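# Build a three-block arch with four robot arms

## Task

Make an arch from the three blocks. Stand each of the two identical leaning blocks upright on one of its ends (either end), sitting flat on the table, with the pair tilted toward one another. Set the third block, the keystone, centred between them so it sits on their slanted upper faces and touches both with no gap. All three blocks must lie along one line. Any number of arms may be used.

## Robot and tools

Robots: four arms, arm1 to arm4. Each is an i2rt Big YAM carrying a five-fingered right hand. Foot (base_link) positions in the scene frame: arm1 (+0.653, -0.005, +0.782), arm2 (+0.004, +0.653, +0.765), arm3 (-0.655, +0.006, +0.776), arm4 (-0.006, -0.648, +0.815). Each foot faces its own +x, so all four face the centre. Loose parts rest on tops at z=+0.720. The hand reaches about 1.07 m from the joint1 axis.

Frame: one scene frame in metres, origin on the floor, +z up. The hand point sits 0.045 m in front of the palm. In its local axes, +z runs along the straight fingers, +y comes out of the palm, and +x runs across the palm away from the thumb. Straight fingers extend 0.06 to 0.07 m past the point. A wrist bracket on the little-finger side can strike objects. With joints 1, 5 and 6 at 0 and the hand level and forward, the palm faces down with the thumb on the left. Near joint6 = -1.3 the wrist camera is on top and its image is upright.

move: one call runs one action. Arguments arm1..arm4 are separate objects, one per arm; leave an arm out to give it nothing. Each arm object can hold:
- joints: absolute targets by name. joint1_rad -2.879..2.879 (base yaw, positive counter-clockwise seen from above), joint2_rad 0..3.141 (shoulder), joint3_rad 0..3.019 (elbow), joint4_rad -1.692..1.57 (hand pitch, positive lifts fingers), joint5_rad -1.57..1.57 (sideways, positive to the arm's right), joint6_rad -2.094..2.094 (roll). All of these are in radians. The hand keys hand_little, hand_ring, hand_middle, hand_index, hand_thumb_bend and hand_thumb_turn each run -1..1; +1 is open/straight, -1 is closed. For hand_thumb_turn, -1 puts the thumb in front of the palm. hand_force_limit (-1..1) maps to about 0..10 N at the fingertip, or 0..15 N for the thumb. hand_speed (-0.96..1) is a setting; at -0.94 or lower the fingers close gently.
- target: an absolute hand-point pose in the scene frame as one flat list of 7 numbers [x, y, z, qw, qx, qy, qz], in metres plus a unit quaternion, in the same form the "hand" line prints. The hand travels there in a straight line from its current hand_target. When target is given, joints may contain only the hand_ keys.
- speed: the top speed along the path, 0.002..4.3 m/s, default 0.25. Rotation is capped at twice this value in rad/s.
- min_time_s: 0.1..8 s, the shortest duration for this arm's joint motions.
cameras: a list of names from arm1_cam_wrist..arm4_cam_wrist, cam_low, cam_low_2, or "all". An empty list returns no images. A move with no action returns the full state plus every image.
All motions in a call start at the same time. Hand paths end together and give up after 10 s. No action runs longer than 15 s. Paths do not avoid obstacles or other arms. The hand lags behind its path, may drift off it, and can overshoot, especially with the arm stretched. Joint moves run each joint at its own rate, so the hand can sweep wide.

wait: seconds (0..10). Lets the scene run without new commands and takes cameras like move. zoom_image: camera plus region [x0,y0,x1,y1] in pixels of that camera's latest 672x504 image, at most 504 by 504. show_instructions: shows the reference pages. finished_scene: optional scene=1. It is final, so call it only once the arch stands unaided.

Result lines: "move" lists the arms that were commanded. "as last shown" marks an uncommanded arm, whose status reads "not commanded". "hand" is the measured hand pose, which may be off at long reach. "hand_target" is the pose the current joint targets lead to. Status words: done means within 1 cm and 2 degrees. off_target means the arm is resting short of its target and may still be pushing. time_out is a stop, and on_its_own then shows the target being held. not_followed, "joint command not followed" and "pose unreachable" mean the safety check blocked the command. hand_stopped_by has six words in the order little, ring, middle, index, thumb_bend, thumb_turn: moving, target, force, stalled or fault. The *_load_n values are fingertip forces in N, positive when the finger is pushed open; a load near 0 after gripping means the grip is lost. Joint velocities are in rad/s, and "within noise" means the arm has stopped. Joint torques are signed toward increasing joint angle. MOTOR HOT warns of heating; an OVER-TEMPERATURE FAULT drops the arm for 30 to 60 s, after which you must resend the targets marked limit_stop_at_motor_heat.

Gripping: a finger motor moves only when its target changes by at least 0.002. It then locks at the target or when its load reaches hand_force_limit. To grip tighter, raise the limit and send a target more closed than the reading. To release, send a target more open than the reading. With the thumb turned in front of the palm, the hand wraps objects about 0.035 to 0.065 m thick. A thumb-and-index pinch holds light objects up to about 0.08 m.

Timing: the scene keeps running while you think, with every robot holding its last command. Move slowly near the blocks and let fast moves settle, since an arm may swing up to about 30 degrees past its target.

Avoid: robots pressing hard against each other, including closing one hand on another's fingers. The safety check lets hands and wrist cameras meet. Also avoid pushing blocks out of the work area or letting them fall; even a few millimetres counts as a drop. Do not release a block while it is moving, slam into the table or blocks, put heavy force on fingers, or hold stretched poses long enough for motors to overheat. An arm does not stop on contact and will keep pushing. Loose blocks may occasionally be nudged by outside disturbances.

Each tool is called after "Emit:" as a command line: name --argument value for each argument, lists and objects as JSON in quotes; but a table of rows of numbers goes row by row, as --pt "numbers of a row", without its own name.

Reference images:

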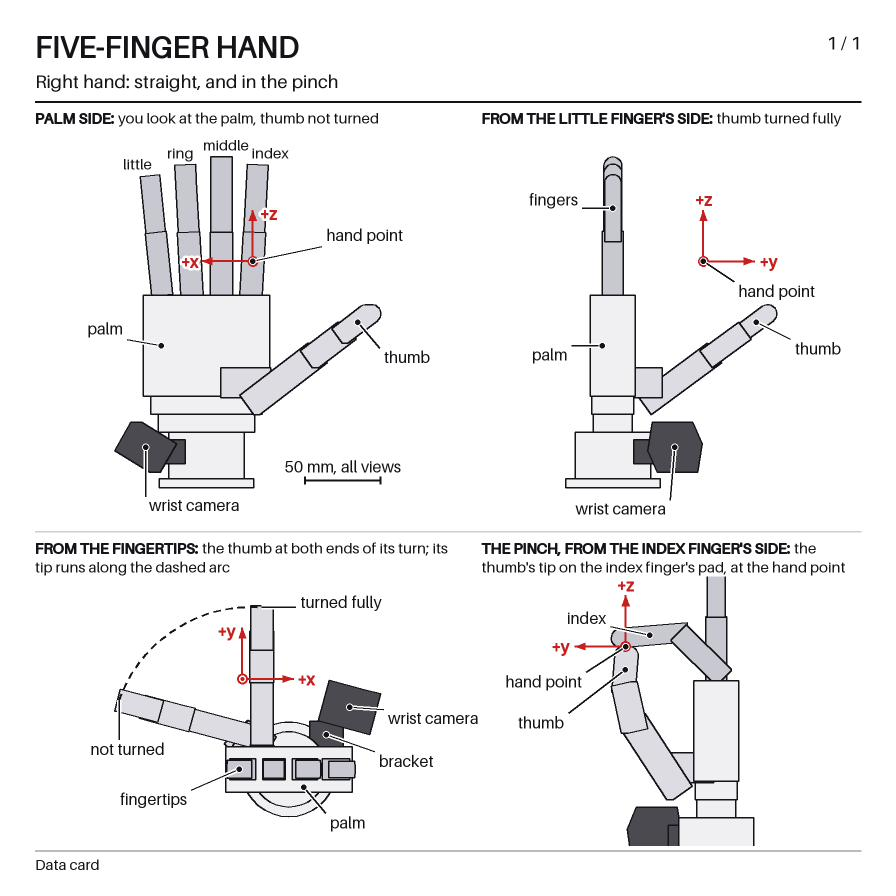

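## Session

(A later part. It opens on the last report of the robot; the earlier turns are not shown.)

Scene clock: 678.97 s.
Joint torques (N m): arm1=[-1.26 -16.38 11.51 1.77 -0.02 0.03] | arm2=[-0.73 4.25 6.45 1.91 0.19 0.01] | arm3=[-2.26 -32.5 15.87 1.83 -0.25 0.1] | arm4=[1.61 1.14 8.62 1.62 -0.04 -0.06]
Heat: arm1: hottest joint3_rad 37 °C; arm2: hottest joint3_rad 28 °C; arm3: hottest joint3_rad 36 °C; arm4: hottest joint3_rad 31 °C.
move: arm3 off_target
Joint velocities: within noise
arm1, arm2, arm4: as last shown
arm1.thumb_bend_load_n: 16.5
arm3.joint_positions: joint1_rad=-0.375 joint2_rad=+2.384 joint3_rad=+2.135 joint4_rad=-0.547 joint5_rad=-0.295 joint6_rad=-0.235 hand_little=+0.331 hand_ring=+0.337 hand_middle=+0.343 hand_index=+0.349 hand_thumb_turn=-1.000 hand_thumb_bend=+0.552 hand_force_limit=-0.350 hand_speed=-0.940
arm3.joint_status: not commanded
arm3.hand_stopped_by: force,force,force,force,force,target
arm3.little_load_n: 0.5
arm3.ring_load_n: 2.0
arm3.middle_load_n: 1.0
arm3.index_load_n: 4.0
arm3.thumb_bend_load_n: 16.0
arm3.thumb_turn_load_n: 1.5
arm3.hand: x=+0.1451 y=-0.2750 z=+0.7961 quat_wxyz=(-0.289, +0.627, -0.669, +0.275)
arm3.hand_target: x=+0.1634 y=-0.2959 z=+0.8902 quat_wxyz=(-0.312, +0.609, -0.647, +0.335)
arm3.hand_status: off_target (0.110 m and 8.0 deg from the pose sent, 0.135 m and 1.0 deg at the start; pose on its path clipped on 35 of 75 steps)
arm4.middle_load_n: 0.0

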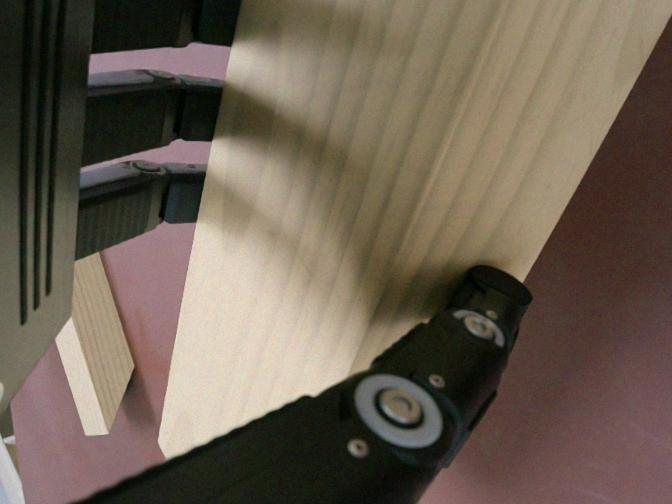

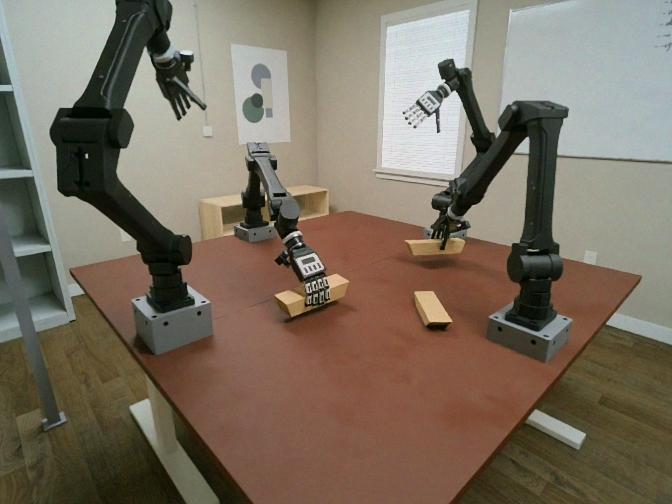

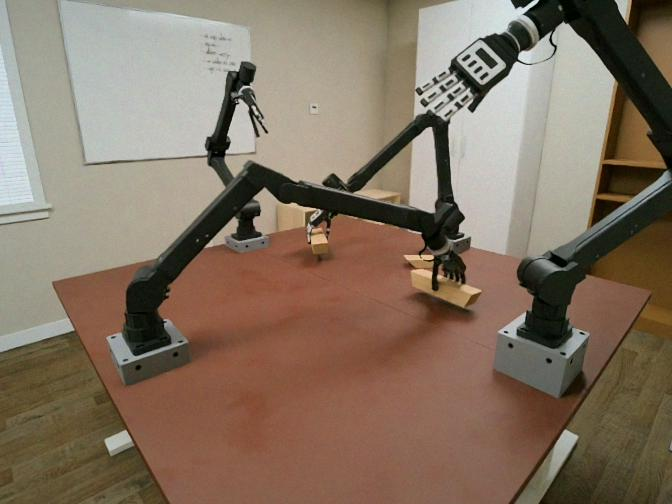

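Emit:
move --arm3 '{"target": [0.05, -0.12, 1.02, 0.312, -0.608, 0.646, -0.334], "speed": 0.15}'

Emit:
move --arm3 '{"target": [-0.057, 0.073, 0.97, 0.1665, -0.7746, 0.0073, -0.6101], "speed": 0.15}' --cameras '["all"]'

Emit:
zoom_image --camera "cam_low_2" --region '[260, 140, 420, 300]'

Emit:
zoom_image --camera "cam_low" --region '[260, 130, 420, 290]'

Scene clock: 724.03 s.
Joint torques (N m): arm1=[-0.85 -16.85 11.55 1.76 -0.01 0.04] | arm2=[-0.79 4.01 6.48 1.91 0.18 0.03] | arm3=[-0.73 -23.71 11.66 1.96 -0.03 0.2] | arm4=[1.26 1.32 8.62 1.66 -0.02 -0.06]
Heat: arm1: hottest joint3_rad 37 °C; arm2: hottest joint3_rad 28 °C; arm3: hottest joint3_rad 39 °C; arm4: hottest joint3_rad 31 °C.
move: arm3 off_target
Joint velocities: within noise
arm1, arm2, arm4: as last shown
arm1.thumb_bend_load_n: 17.0
arm1.thumb_turn_load_n: 3.0
arm3.joint_positions: joint1_rad=-0.209 joint2_rad=+1.806 joint3_rad=+1.635 joint4_rad=-0.526 joint5_rad=-0.148 joint6_rad=-0.134 hand_little=+0.331 hand_ring=+0.337 hand_middle=+0.343 hand_index=+0.349 hand_thumb_turn=-1.000 hand_thumb_bend=+0.552 hand_force_limit=-0.350 hand_speed=-0.940
arm3.joint_status: not commanded
arm3.hand_stopped_by: force,force,force,force,force,target
arm3.little_load_n: 0.5
arm3.ring_load_n: 2.0
arm3.middle_load_n: 1.0
arm3.index_load_n: 4.0
arm3.thumb_bend_load_n: 16.0
arm3.thumb_turn_load_n: 2.0
arm3.hand: x=+0.0467 y=-0.1256 z=+0.9778 quat_wxyz=(-0.292, +0.622, -0.656, +0.313)
arm3.hand_target: x=+0.0491 y=-0.1200 z=+1.0196 quat_wxyz=(-0.313, +0.609, -0.647, +0.334)
arm3.hand_status: off_target (0.043 m and 3.8 deg from the pose sent, 0.288 m and 8.0 deg at the start; pose on its path clipped on 10 of 76 steps)
arm4.thumb_turn_load_n: 0.5
pictures: none

Scene clock: 729.83 s.
Joint torques (N m): arm1=[-0.56 -16.97 11.41 1.68 0.02 0.03] | arm2=[-0.79 4.13 6.46 1.91 0.18 0.02] | arm3=[-0.32 -16.09 10.41 4.25 -0.11 -0.36] | arm4=[1.61 1.49 8.61 1.59 -0.02 -0.06]
Heat: arm1: hottest joint3_rad 37 °C; arm2: hottest joint3_rad 28 °C; arm3: hottest joint3_rad 38 °C; arm4: hottest joint3_rad 31 °C.
move: arm3 off_target
Joint velocities: within noise
arm1.joint_positions: joint1_rad=-0.640 joint2_rad=+1.713 joint3_rad=+0.991 joint4_rad=+0.012 joint5_rad=-0.062 joint6_rad=-0.051 hand_little=+0.296 hand_ring=+0.292 hand_middle=+0.314 hand_index=+0.336 hand_thumb_turn=-1.000 hand_thumb_bend=+0.501 hand_force_limit=-0.350 hand_speed=-0.940
arm1.joint_status: not commanded
arm1.hand_stopped_by: force,force,force,force,force,target
arm1.little_load_n: 0.5
arm1.ring_load_n: 3.5
arm1.middle_load_n: 2.5
arm1.index_load_n: 2.5
arm1.thumb_bend_load_n: 17.0
arm1.thumb_turn_load_n: 2.5
arm1.hand: x=+0.1624 y=+0.3268 z=+0.8048 quat_wxyz=(-0.368, +0.800, +0.431, -0.199)
arm1.hand_target: x=+0.1393 y=+0.3462 z=+0.8511 quat_wxyz=(-0.405, +0.782, +0.420, -0.216)
arm1.hand_status: not commanded
arm2.joint_positions: joint1_rad=-0.035 joint2_rad=+0.598 joint3_rad=+1.402 joint4_rad=-1.432 joint5_rad=+0.144 joint6_rad=-0.899 hand_little=+1.000 hand_ring=+1.000 hand_middle=+1.000 hand_index=+1.000 hand_thumb_turn=+1.000 hand_thumb_bend=+1.000 hand_force_limit=+0.000 hand_speed=-0.800
arm2.joint_status: not commanded
arm2.hand_stopped_by: target,target,target,target,target,target
arm2.little_load_n: 0.0
arm2.ring_load_n: 0.0
arm2.middle_load_n: 0.0
arm2.index_load_n: 0.0
arm2.thumb_bend_load_n: 0.0
arm2.thumb_turn_load_n: 0.0
arm2.hand: x=-0.0600 y=+0.4722 z=+1.2376 quat_wxyz=(+0.270, +0.333, -0.823, +0.374)
arm2.hand_target: x=-0.0599 y=+0.4721 z=+1.2467 quat_wxyz=(+0.274, +0.330, -0.818, +0.383)
arm2.hand_status: not commanded
arm3.joint_positions: joint1_rad=+0.205 joint2_rad=+1.469 joint3_rad=+0.783 joint4_rad=+0.369 joint5_rad=-0.081 joint6_rad=-1.276 hand_little=+0.331 hand_ring=+0.337 hand_middle=+0.343 hand_index=+0.349 hand_thumb_turn=-1.000 hand_thumb_bend=+0.552 hand_force_limit=-0.350 hand_speed=-0.940
arm3.joint_status: not commanded
arm3.hand_stopped_by: force,force,force,force,force,target
arm3.little_load_n: 0.0
arm3.ring_load_n: 1.5
arm3.middle_load_n: 1.0
arm3.index_load_n: 4.5
arm3.thumb_bend_load_n: 15.5
arm3.thumb_turn_load_n: 2.5
arm3.hand: x=-0.0681 y=+0.0656 z=+0.9202 quat_wxyz=(-0.165, +0.808, -0.032, +0.565)
arm3.hand_target: x=-0.0586 y=+0.0728 z=+0.9697 quat_wxyz=(-0.166, +0.775, -0.008, +0.610)
arm3.hand_status: off_target (0.052 m and 7.1 deg from the pose sent, 0.224 m and 86.9 deg at the start)
arm4: as last shown
arm4.thumb_turn_load_n: 0.0
pictures: arm1_cam_wrist, arm2_cam_wrist, arm3_cam_wrist, arm4_cam_wrist, cam_low, cam_low_2

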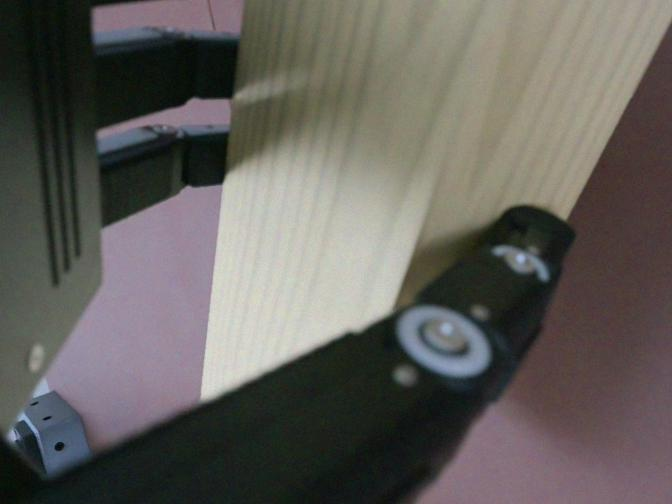

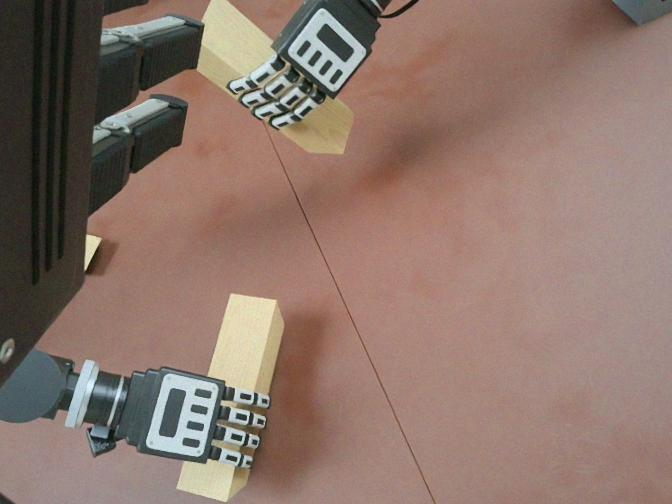

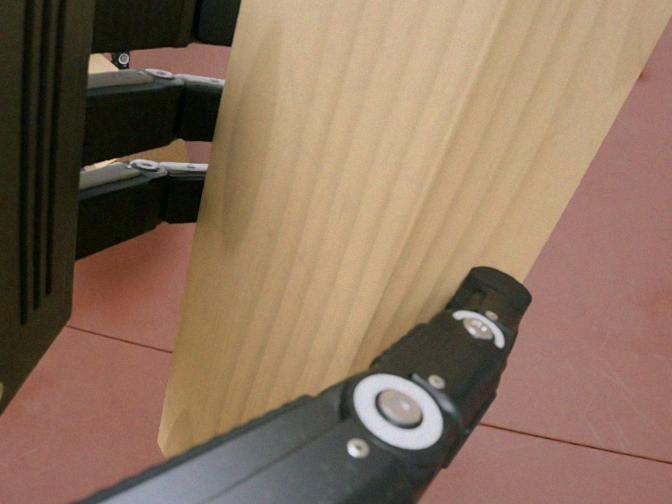

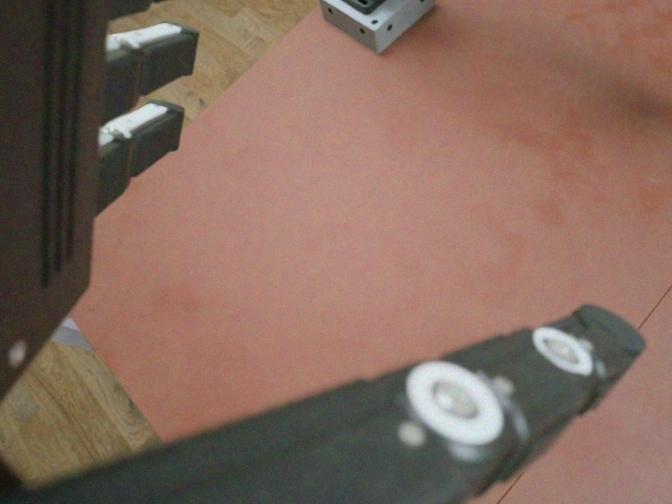

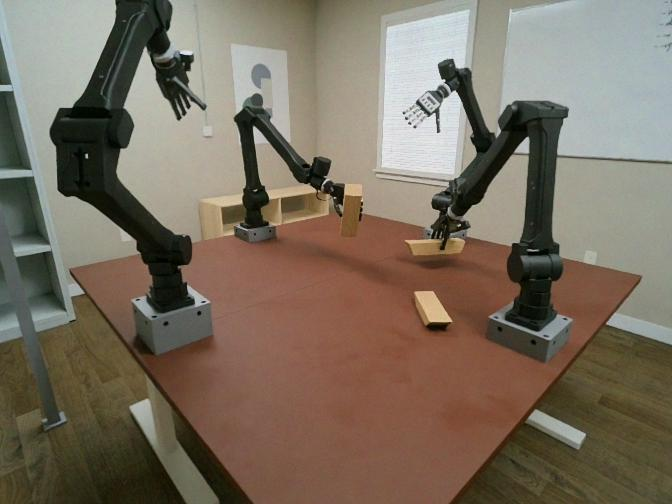

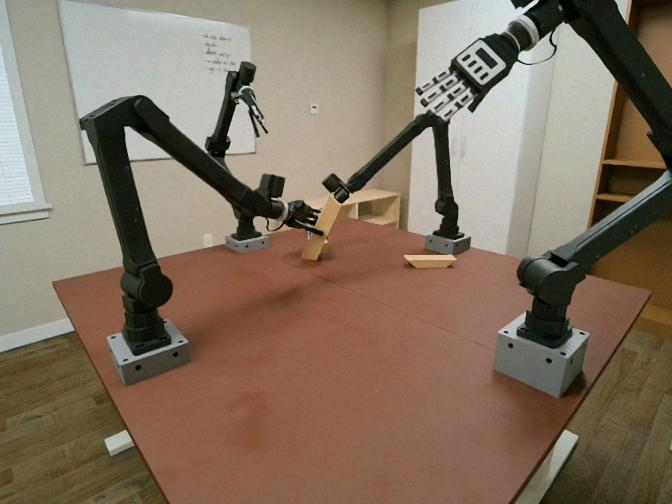

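Scaled by 3.150 from the camera's image (finer frame: 960x720).

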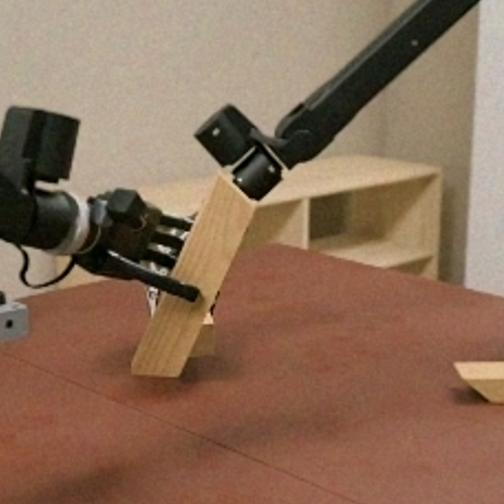

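Scaled by 3.150 from the camera's image (finer frame: 960x720).

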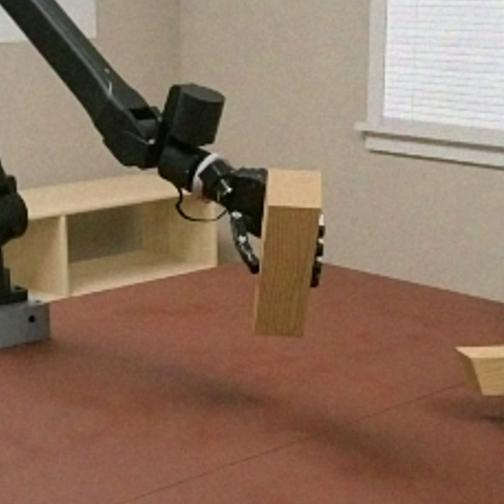

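Emit:
zoom_image --camera "cam_low" --region '[400, 275, 470, 345]'

Emit:
zoom_image --camera "cam_low_2" --region '[395, 240, 465, 280]'

Scaled by 7.200 from the camera's image (finer frame: 960x720).

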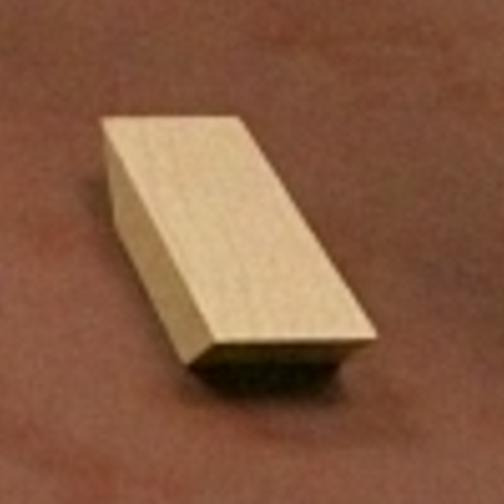

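Scaled by 7.200 from the camera's image (finer frame: 960x720).

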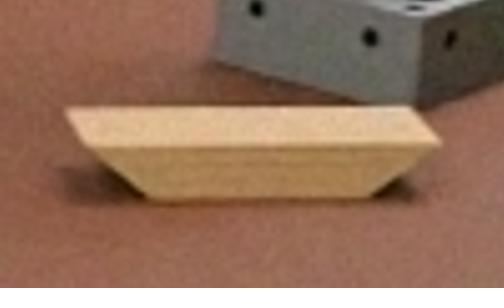

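Emit:
move --arm4 '{"target": [0.375, -0.070, 0.88, 0.4170, -0.8342, 0.3228, -0.1614], "speed": 0.2, "joints": {"hand_thumb_turn": 1}}' --cameras '["arm4_cam_wrist", "cam_low", "cam_low_2"]'

Emit:
zoom_image --camera "cam_low" --region '[370, 225, 490, 345]'

Scene clock: 764.43 s.
Joint torques (N m): arm1=[-0.91 -16.44 11.32 1.77 0.01 0.04] | arm2=[-0.73 4.01 6.43 1.88 0.19 0.02] | arm3=[0.73 -16.32 10.3 3.99 -0.06 -0.47] | arm4=[-1.14 -17.38 11.02 1.1 0.15 0.14]
Heat: arm1: hottest joint3_rad 38 °C; arm2: hottest joint3_rad 28 °C; arm3: hottest joint3_rad 35 °C; arm4: hottest joint3_rad 32 °C.
move: arm4 off_target
Joint velocities: within noise
arm1, arm2, arm3: as last shown
arm3.middle_load_n: 1.5
arm3.index_load_n: 5.0
arm3.thumb_turn_load_n: 3.0
arm4.joint_positions: joint1_rad=-0.576 joint2_rad=+1.812 joint3_rad=+1.218 joint4_rad=-0.075 joint5_rad=+0.107 joint6_rad=+0.067 hand_little=+1.000 hand_ring=+1.000 hand_middle=+1.000 hand_index=+1.000 hand_thumb_turn=+1.000 hand_thumb_bend=+1.000 hand_force_limit=+0.000 hand_speed=-0.500
arm4.joint_status: all done
arm4.hand_stopped_by: target,target,target,target,target,target
arm4.little_load_n: 0.0
arm4.ring_load_n: 0.0
arm4.middle_load_n: 0.0
arm4.index_load_n: 0.0
arm4.thumb_bend_load_n: 0.0
arm4.thumb_turn_load_n: 0.0
arm4.hand: x=+0.3554 y=-0.0808 z=+0.8596 quat_wxyz=(-0.402, +0.847, -0.312, +0.156)
arm4.hand_target: x=+0.3744 y=-0.0711 z=+0.8805 quat_wxyz=(-0.417, +0.834, -0.323, +0.162)
arm4.hand_status: off_target (0.030 m and 2.7 deg from the pose sent, 0.775 m and 136.6 deg at the start)

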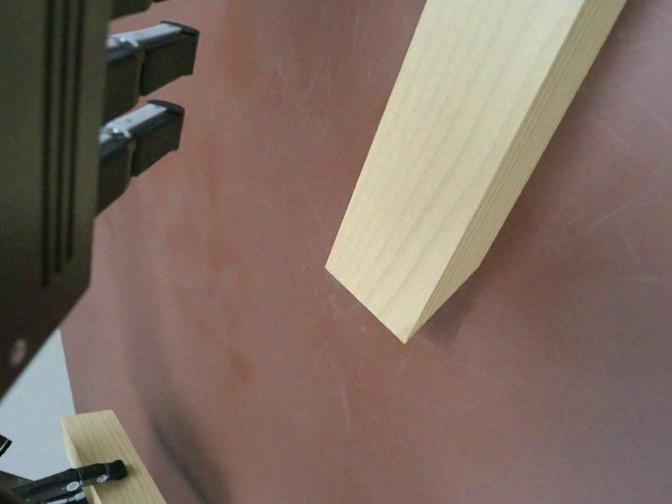

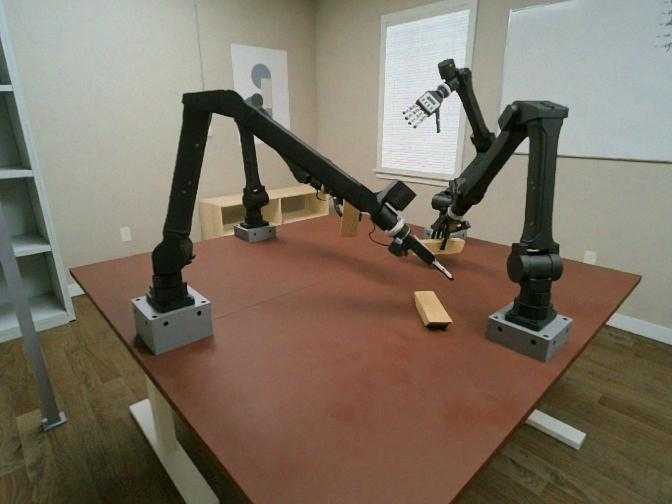

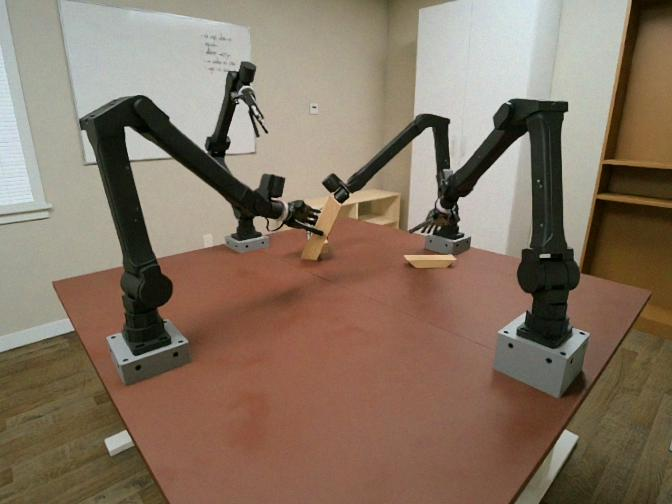

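Scaled by 4.200 from the camera's image (finer frame: 960x720).

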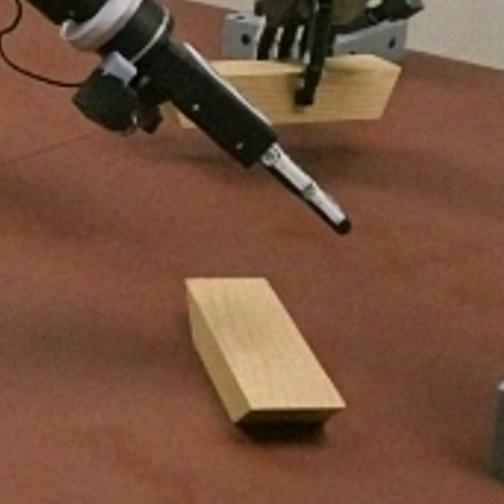

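Emit:
move --arm4 '{"target": [0.388, -0.052, 0.815, 0.420, -0.829, 0.329, -0.165], "speed": 0.12, "joints": {"hand_thumb_turn": -1}}' --cameras '["arm4_cam_wrist", "cam_low", "cam_low_2"]'

Emit:
zoom_image --camera "cam_low" --region '[370, 225, 490, 345]'

Emit:
zoom_image --camera "cam_low_2" --region '[390, 200, 490, 290]'

Scene clock: 793.63 s.
Joint torques (N m): arm1=[-1.32 -16.62 11.51 1.85 0 0.05] | arm2=[-0.62 4.07 6.49 1.92 0.17 0.02] | arm3=[-0.73 -16.44 10.4 4.22 -0.13 -0.39] | arm4=[-1.03 -19.37 10.03 1.94 0.15 0.11]
Heat: arm1: hottest joint3_rad 38 °C; arm2: hottest joint3_rad 28 °C; arm3: hottest joint3_rad 34 °C; arm4: hottest joint3_rad 35 °C.
move: arm4 off_target
Joint velocities: within noise
arm1, arm2, arm3: as last shown
arm1.thumb_turn_load_n: 3.0
arm3.index_load_n: 4.5
arm3.thumb_turn_load_n: 2.5
arm4.joint_positions: joint1_rad=-0.576 joint2_rad=+1.961 joint3_rad=+1.239 joint4_rad=+0.036 joint5_rad=+0.120 joint6_rad=+0.080 hand_little=+1.000 hand_ring=+1.000 hand_middle=+1.000 hand_index=+1.000 hand_thumb_turn=-1.000 hand_thumb_bend=+1.000 hand_force_limit=+0.000 hand_speed=-0.500
arm4.joint_status: all done
arm4.hand_stopped_by: target,target,target,target,target,target
arm4.little_load_n: 0.0
arm4.ring_load_n: 0.0
arm4.middle_load_n: 0.0
arm4.index_load_n: 0.0
arm4.thumb_bend_load_n: 0.0
arm4.thumb_turn_load_n: 0.0
arm4.hand: x=+0.3657 y=-0.0683 z=+0.7908 quat_wxyz=(-0.394, +0.847, -0.320, +0.157)
arm4.hand_target: x=+0.3871 y=-0.0536 z=+0.8159 quat_wxyz=(-0.420, +0.829, -0.329, +0.165)
arm4.hand_status: off_target (0.037 m and 3.9 deg from the pose sent, 0.062 m and 3.7 deg at the start)

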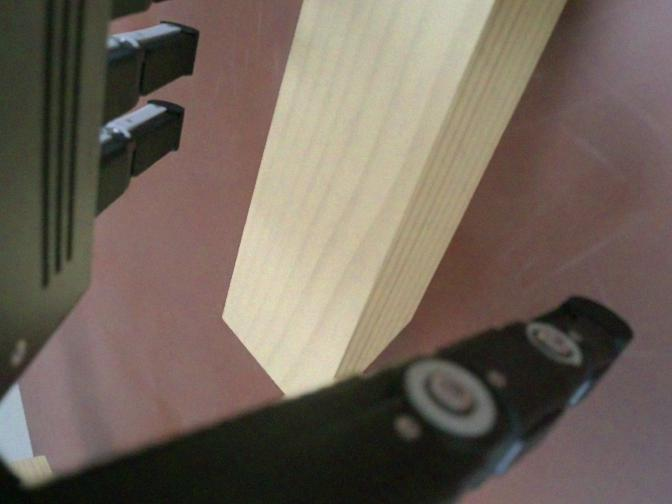

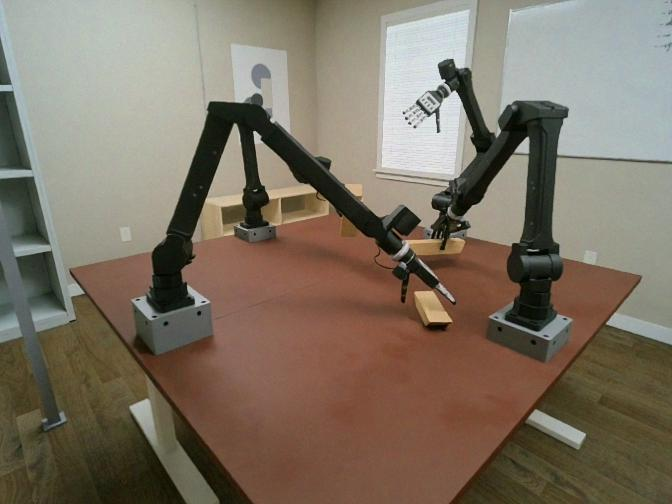

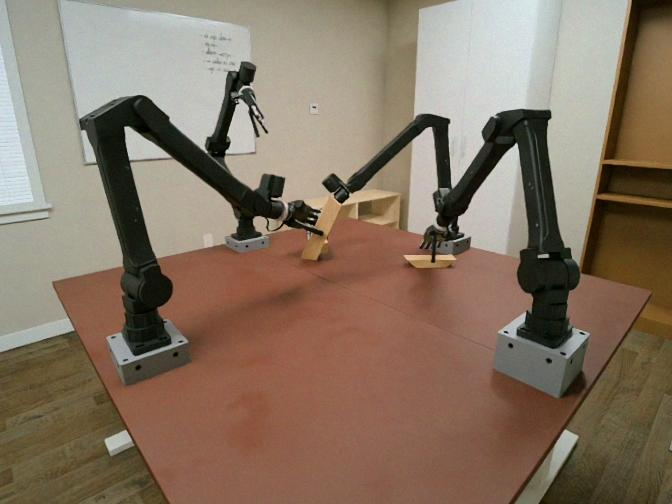

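Scaled by 4.200 from the camera's image (finer frame: 960x720).

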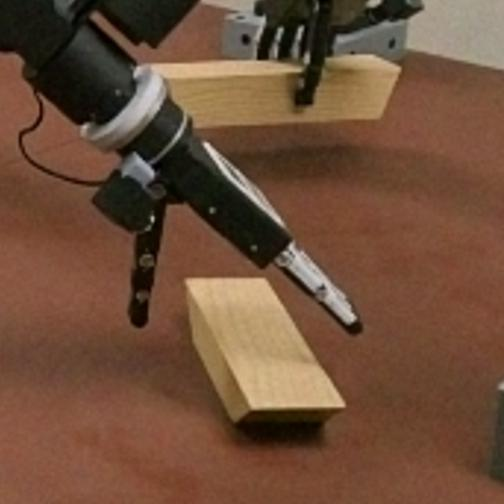

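Scaled by 5.040 from the camera's image (finer frame: 960x720).

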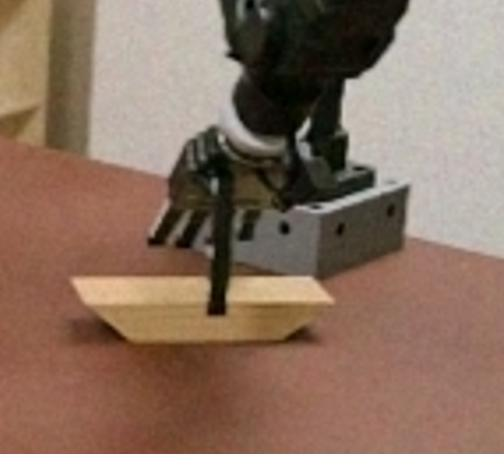

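Emit:
move --arm4 '{"target": [0.3975, -0.036, 0.789, 0.443, -0.816, 0.332, -0.169], "speed": 0.08}' --cameras '["arm4_cam_wrist", "cam_low", "cam_low_2"]'

Emit:
zoom_image --camera "cam_low" --region '[370, 225, 490, 345]'

Emit:
zoom_image --camera "cam_low_2" --region '[390, 200, 490, 290]'

Scene clock: 810.63 s.
Joint torques (N m): arm1=[-0.85 -17.32 11.52 1.62 -0.05 0] | arm2=[-0.97 3.78 6.43 1.91 0.19 0.02] | arm3=[-0.26 -16.09 10.29 4.15 -0.14 -0.39] | arm4=[-1.14 -19.72 9.72 2.02 0.18 0.11]
Heat: arm1: hottest joint3_rad 38 °C; arm2: hottest joint3_rad 28 °C; arm3: hottest joint3_rad 34 °C; arm4: hottest joint3_rad 34 °C.
move: arm4 off_target
Joint velocities: within noise
arm1, arm2, arm3: as last shown
arm1.index_load_n: 2.0
arm1.thumb_turn_load_n: 2.5
arm4.joint_positions: joint1_rad=-0.576 joint2_rad=+2.037 joint3_rad=+1.253 joint4_rad=+0.151 joint5_rad=+0.124 joint6_rad=+0.092 hand_little=+1.000 hand_ring=+1.000 hand_middle=+1.000 hand_index=+1.000 hand_thumb_turn=-1.000 hand_thumb_bend=+1.000 hand_force_limit=+0.000 hand_speed=-0.500
arm4.joint_status: not commanded
arm4.hand_stopped_by: target,target,target,target,target,target
arm4.little_load_n: 0.0
arm4.ring_load_n: 0.0
arm4.middle_load_n: 0.0
arm4.index_load_n: 0.0
arm4.thumb_bend_load_n: 0.0
arm4.thumb_turn_load_n: 0.0
arm4.hand: x=+0.3764 y=-0.0525 z=+0.7664 quat_wxyz=(-0.417, +0.834, -0.324, +0.162)
arm4.hand_target: x=+0.3966 y=-0.0375 z=+0.7900 quat_wxyz=(-0.443, +0.816, -0.332, +0.169)
arm4.hand_status: off_target (0.035 m and 3.8 deg from the pose sent, 0.045 m and 7.0 deg at the start)

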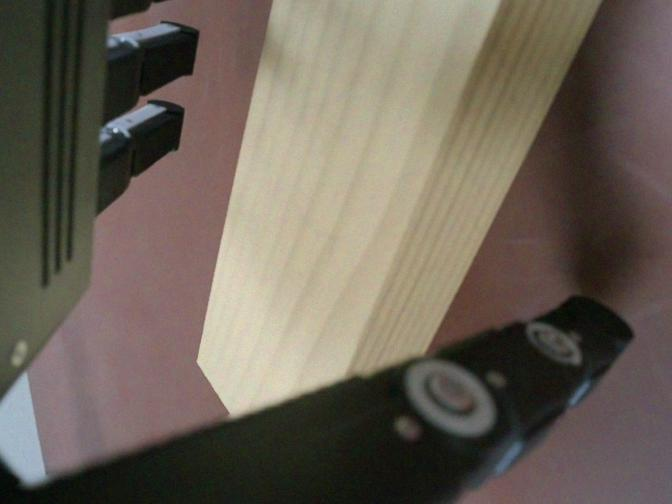

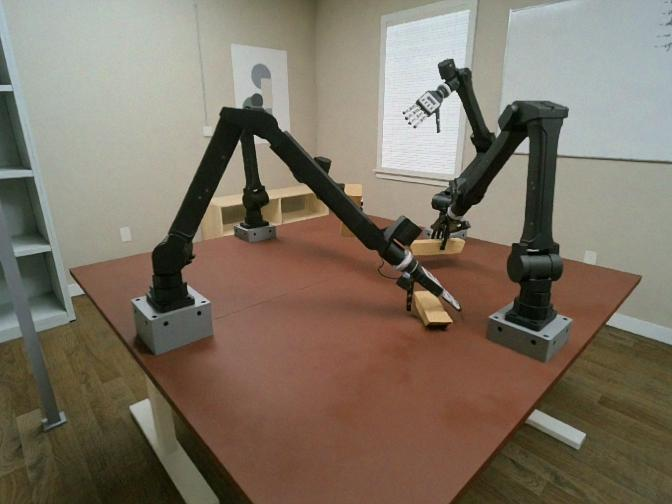

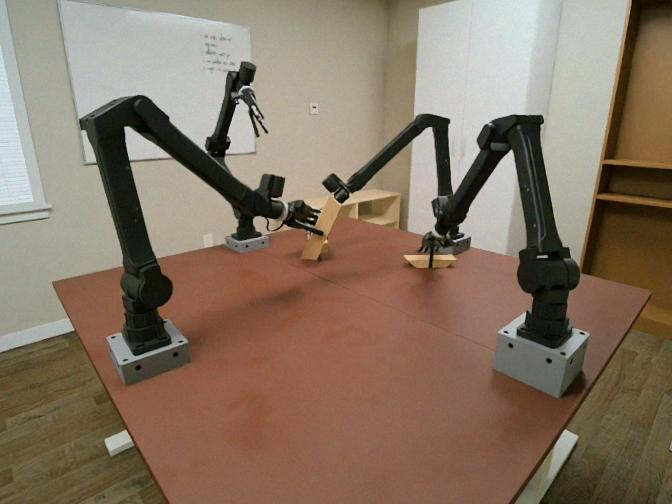

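Scaled by 4.200 from the camera's image (finer frame: 960x720).

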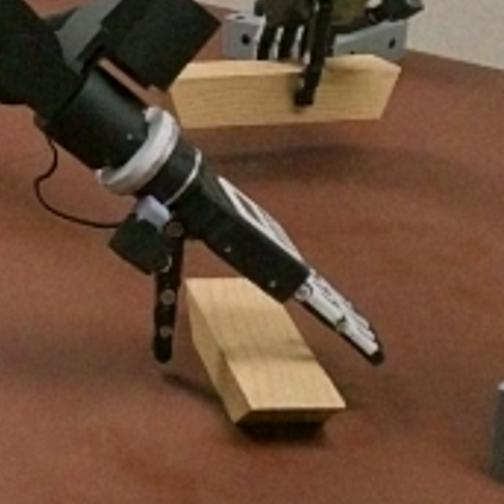

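Scaled by 5.040 from the camera's image (finer frame: 960x720).

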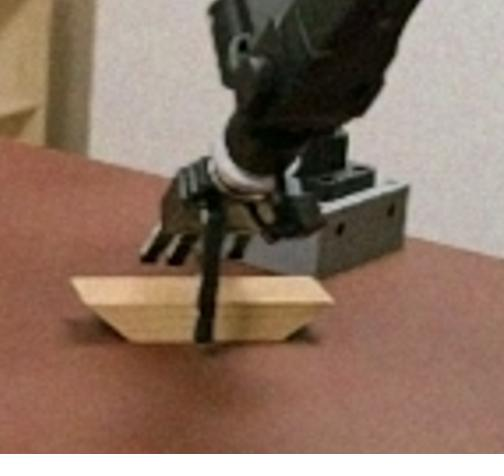

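Emit:
move --arm4 '{"joints": {"hand_little": 0.6, "hand_ring": 0.6, "hand_middle": 0.6, "hand_index": 0.6, "hand_thumb_bend": 0.65, "hand_speed": -0.6}}'

Emit:
move --arm4 '{"joints": {"hand_little": 0.0, "hand_ring": 0.0, "hand_middle": 0.0, "hand_index": 0.0, "hand_thumb_bend": 0.0, "hand_speed": -0.94, "hand_force_limit": -0.5}}' --cameras '["arm4_cam_wrist", "cam_low", "cam_low_2"]'

Emit:
zoom_image --camera "cam_low" --region '[370, 225, 490, 345]'

Emit:
zoom_image --camera "cam_low_2" --region '[390, 200, 490, 290]'

Scene clock: 818.50 s.
Joint torques (N m): arm1=[-0.44 -16.67 11.4 1.74 -0.05 0.06] | arm2=[-0.73 4.25 6.48 1.91 0.18 0.02] | arm3=[-0.67 -15.74 10.09 4.19 -0.11 -0.43] | arm4=[-0.97 -19.66 9.65 2.02 0.17 0.11]
Heat: arm1: hottest joint3_rad 38 °C; arm2: hottest joint3_rad 28 °C; arm3: hottest joint3_rad 34 °C; arm4: hottest joint3_rad 35 °C.
move: arm4 done
Joint velocities: within noise
arm1, arm2, arm3: as last shown
arm2.index_load_n: -0.5
arm2.thumb_turn_load_n: -0.5
arm3.little_load_n: 0.5
arm4.joint_positions: joint1_rad=-0.576 joint2_rad=+2.037 joint3_rad=+1.253 joint4_rad=+0.151 joint5_rad=+0.125 joint6_rad=+0.092 hand_little=+0.600 hand_ring=+0.600 hand_middle=+0.600 hand_index=+0.600 hand_thumb_turn=-1.000 hand_thumb_bend=+0.650 hand_force_limit=+0.000 hand_speed=-0.600
arm4.joint_status: all done
arm4.hand_stopped_by: target,target,target,target,target,target
arm4.little_load_n: 0.0
arm4.ring_load_n: 0.0
arm4.middle_load_n: 0.0
arm4.index_load_n: 0.0
arm4.thumb_bend_load_n: 0.0
arm4.thumb_turn_load_n: 0.0
arm4.hand: x=+0.3764 y=-0.0525 z=+0.7664 quat_wxyz=(-0.417, +0.834, -0.324, +0.162)
arm4.hand_target: x=+0.3967 y=-0.0376 z=+0.7899 quat_wxyz=(-0.443, +0.816, -0.332, +0.169)
arm4.hand_status: not commanded
pictures: none

Scene clock: 821.33 s.
Joint torques (N m): arm1=[-0.73 -16.67 11.54 1.63 0.01 0.04] | arm2=[-0.85 4.13 6.48 1.89 0.18 0.03] | arm3=[-0.26 -15.38 10.24 4.11 -0.05 -0.48] | arm4=[-0.97 -19.49 9.62 1.98 0.15 0.11]
Heat: arm1: hottest joint3_rad 38 °C; arm2: hottest joint3_rad 28 °C; arm3: hottest joint3_rad 34 °C; arm4: hottest joint3_rad 35 °C.
move: arm4 off_target
Joint velocities: within noise
arm1, arm2, arm3: as last shown
arm1.middle_load_n: 2.0
arm2.index_load_n: 0.0
arm2.thumb_turn_load_n: 0.0
arm3.little_load_n: 0.0
arm3.index_load_n: 5.0
arm4.joint_positions: joint1_rad=-0.576 joint2_rad=+2.037 joint3_rad=+1.254 joint4_rad=+0.154 joint5_rad=+0.125 joint6_rad=+0.092 hand_little=+0.342 hand_ring=+0.353 hand_middle=+0.348 hand_index=+0.364 hand_thumb_turn=-1.000 hand_thumb_bend=+0.532 hand_force_limit=-0.500 hand_speed=-0.940
arm4.joint_status: hand_little off_target (ended at +0.342, target +0.000); hand_ring off_target (ended at +0.353, target +0.000); hand_middle off_target (ended at +0.348, target +0.000); hand_index off_target (ended at +0.364, target +0.000); hand_thumb_bend off_target (ended at +0.532, target +0.000); the others done
arm4.hand_stopped_by: force,force,force,force,force,target
arm4.little_load_n: 2.5
arm4.ring_load_n: 0.5
arm4.middle_load_n: 3.0
arm4.index_load_n: 0.0
arm4.thumb_bend_load_n: 8.0
arm4.thumb_turn_load_n: 4.5
arm4.hand: x=+0.3771 y=-0.0516 z=+0.7674 quat_wxyz=(-0.419, +0.833, -0.324, +0.162)
arm4.hand_target: x=+0.3967 y=-0.0375 z=+0.7900 quat_wxyz=(-0.443, +0.816, -0.332, +0.169)
arm4.hand_status: not commanded

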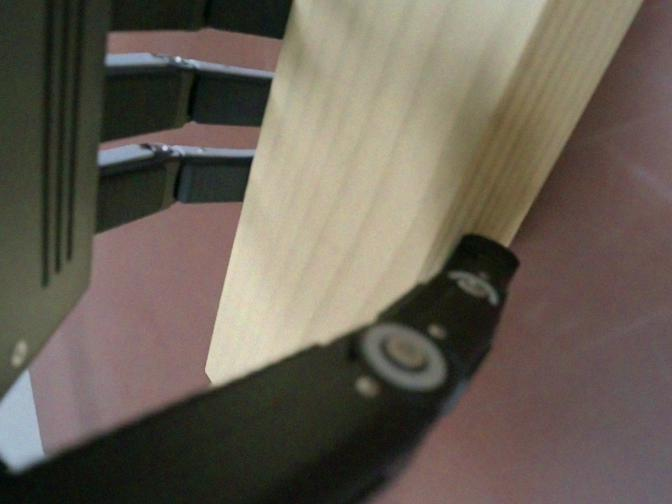

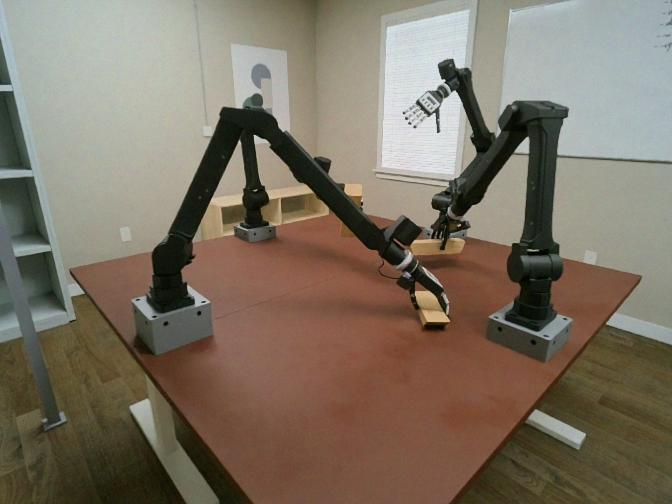

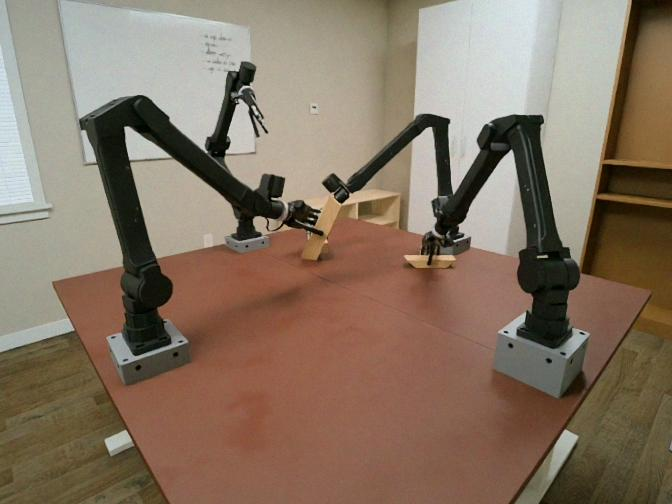

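Scaled by 4.200 from the camera's image (finer frame: 960x720).

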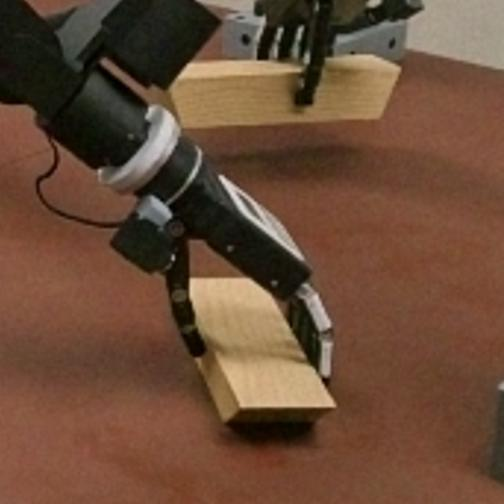

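Scaled by 5.040 from the camera's image (finer frame: 960x720).

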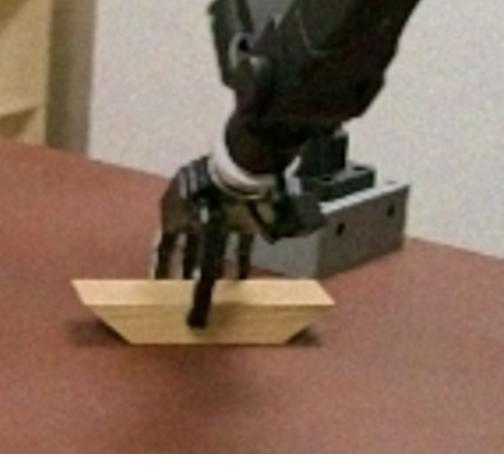

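Emit:
move --arm4 '{"joints": {"hand_little": -0.1, "hand_ring": -0.1, "hand_middle": -0.1, "hand_index": -0.1, "hand_force_limit": -0.4}}'

Emit:
move --arm4 '{"target": [0.39, -0.045, 0.93, 0.440, -0.818, 0.332, -0.169], "speed": 0.1}' --cameras '["arm4_cam_wrist", "cam_low", "cam_low_2"]'

Emit:
zoom_image --camera "cam_low_2" --region '[390, 180, 490, 270]'

Scene clock: 835.43 s.
Joint torques (N m): arm1=[-1.03 -16.73 11.34 1.77 -0.05 0.05] | arm2=[-0.79 4.01 6.45 1.91 0.18 0.03] | arm3=[-0.03 -15.91 10.37 4.23 -0.08 -0.44] | arm4=[-0.85 -19.55 9.55 2.03 0.14 0.12]
Heat: arm1: hottest joint3_rad 38 °C; arm2: hottest joint3_rad 28 °C; arm3: hottest joint3_rad 33 °C; arm4: hottest joint3_rad 36 °C.
move: arm4 off_target
Joint velocities: within noise
arm1, arm2, arm3: as last shown
arm1.index_load_n: 2.5
arm1.thumb_turn_load_n: 3.0
arm3.ring_load_n: 2.0
arm3.index_load_n: 4.5
arm3.thumb_bend_load_n: 16.0
arm4.joint_positions: joint1_rad=-0.576 joint2_rad=+2.037 joint3_rad=+1.254 joint4_rad=+0.154 joint5_rad=+0.125 joint6_rad=+0.092 hand_little=+0.337 hand_ring=+0.343 hand_middle=+0.347 hand_index=+0.349 hand_thumb_turn=-1.000 hand_thumb_bend=+0.533 hand_force_limit=-0.400 hand_speed=-0.940
arm4.joint_status: hand_little off_target (ended at +0.337, target -0.100); hand_ring off_target (ended at +0.343, target -0.100); hand_middle off_target (ended at +0.347, target -0.100); hand_index off_target (ended at +0.349, target -0.100); the others done
arm4.hand_stopped_by: force,force,force,force,force,target
arm4.little_load_n: 2.0
arm4.ring_load_n: 2.5
arm4.middle_load_n: 0.5
arm4.index_load_n: 4.0
arm4.thumb_bend_load_n: 9.5
arm4.thumb_turn_load_n: 4.0
arm4.hand: x=+0.3771 y=-0.0516 z=+0.7674 quat_wxyz=(-0.419, +0.833, -0.324, +0.162)
arm4.hand_target: x=+0.3967 y=-0.0375 z=+0.7900 quat_wxyz=(-0.443, +0.816, -0.332, +0.169)
arm4.hand_status: not commanded
pictures: none

Scene clock: 837.60 s.
Joint torques (N m): arm1=[-1.2 -16.79 11.47 1.7 -0.02 0.03] | arm2=[-0.91 4.07 6.48 1.95 0.18 0.03] | arm3=[-0.09 -16.15 10.43 4.08 -0.13 -0.4] | arm4=[-0.73 -20.72 12.18 1.39 0.18 0.12]
Heat: arm1: hottest joint3_rad 38 °C; arm2: hottest joint3_rad 28 °C; arm3: hottest joint3_rad 33 °C; arm4: hottest joint3_rad 36 °C.
move: arm4 off_target
Joint velocities: within noise
arm1, arm2, arm3: as last shown
arm1.middle_load_n: 2.5
arm1.index_load_n: 2.0
arm3.ring_load_n: 1.5
arm3.thumb_bend_load_n: 15.5
arm3.thumb_turn_load_n: 3.0
arm4.joint_positions: joint1_rad=-0.576 joint2_rad=+1.828 joint3_rad=+1.305 joint4_rad=-0.143 joint5_rad=+0.127 joint6_rad=+0.092 hand_little=+0.337 hand_ring=+0.343 hand_middle=+0.347 hand_index=+0.349 hand_thumb_turn=-1.000 hand_thumb_bend=+0.533 hand_force_limit=-0.400 hand_speed=-0.940
arm4.joint_status: not commanded
arm4.hand_stopped_by: force,force,force,force,force,target
arm4.little_load_n: 2.5
arm4.ring_load_n: 2.5
arm4.middle_load_n: 0.0
arm4.index_load_n: 3.5
arm4.thumb_bend_load_n: 10.0
arm4.thumb_turn_load_n: 4.5
arm4.hand: x=+0.3695 y=-0.0642 z=+0.8809 quat_wxyz=(-0.402, +0.840, -0.326, +0.160)
arm4.hand_target: x=+0.3883 y=-0.0476 z=+0.9308 quat_wxyz=(-0.440, +0.817, -0.332, +0.169)
arm4.hand_status: off_target (0.057 m and 5.2 deg from the pose sent, 0.163 m and 3.2 deg at the start)

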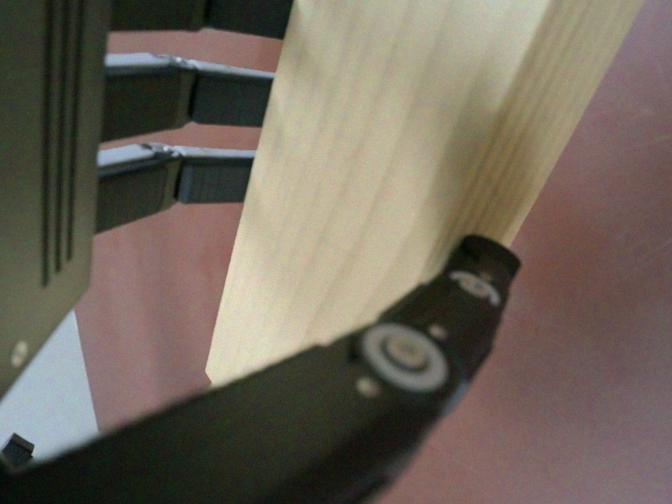

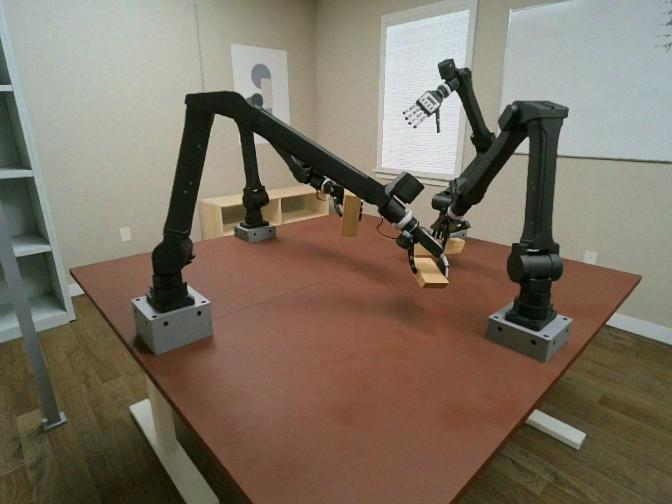

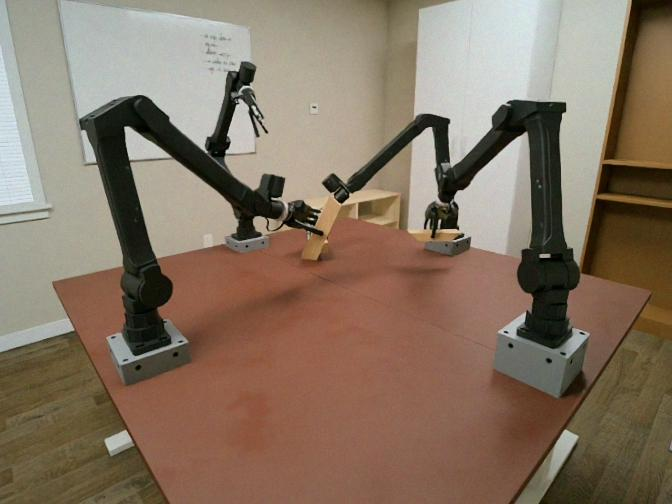

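Scaled by 5.040 from the camera's image (finer frame: 960x720).

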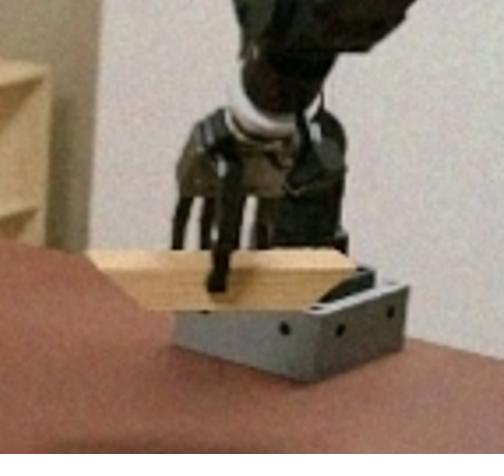

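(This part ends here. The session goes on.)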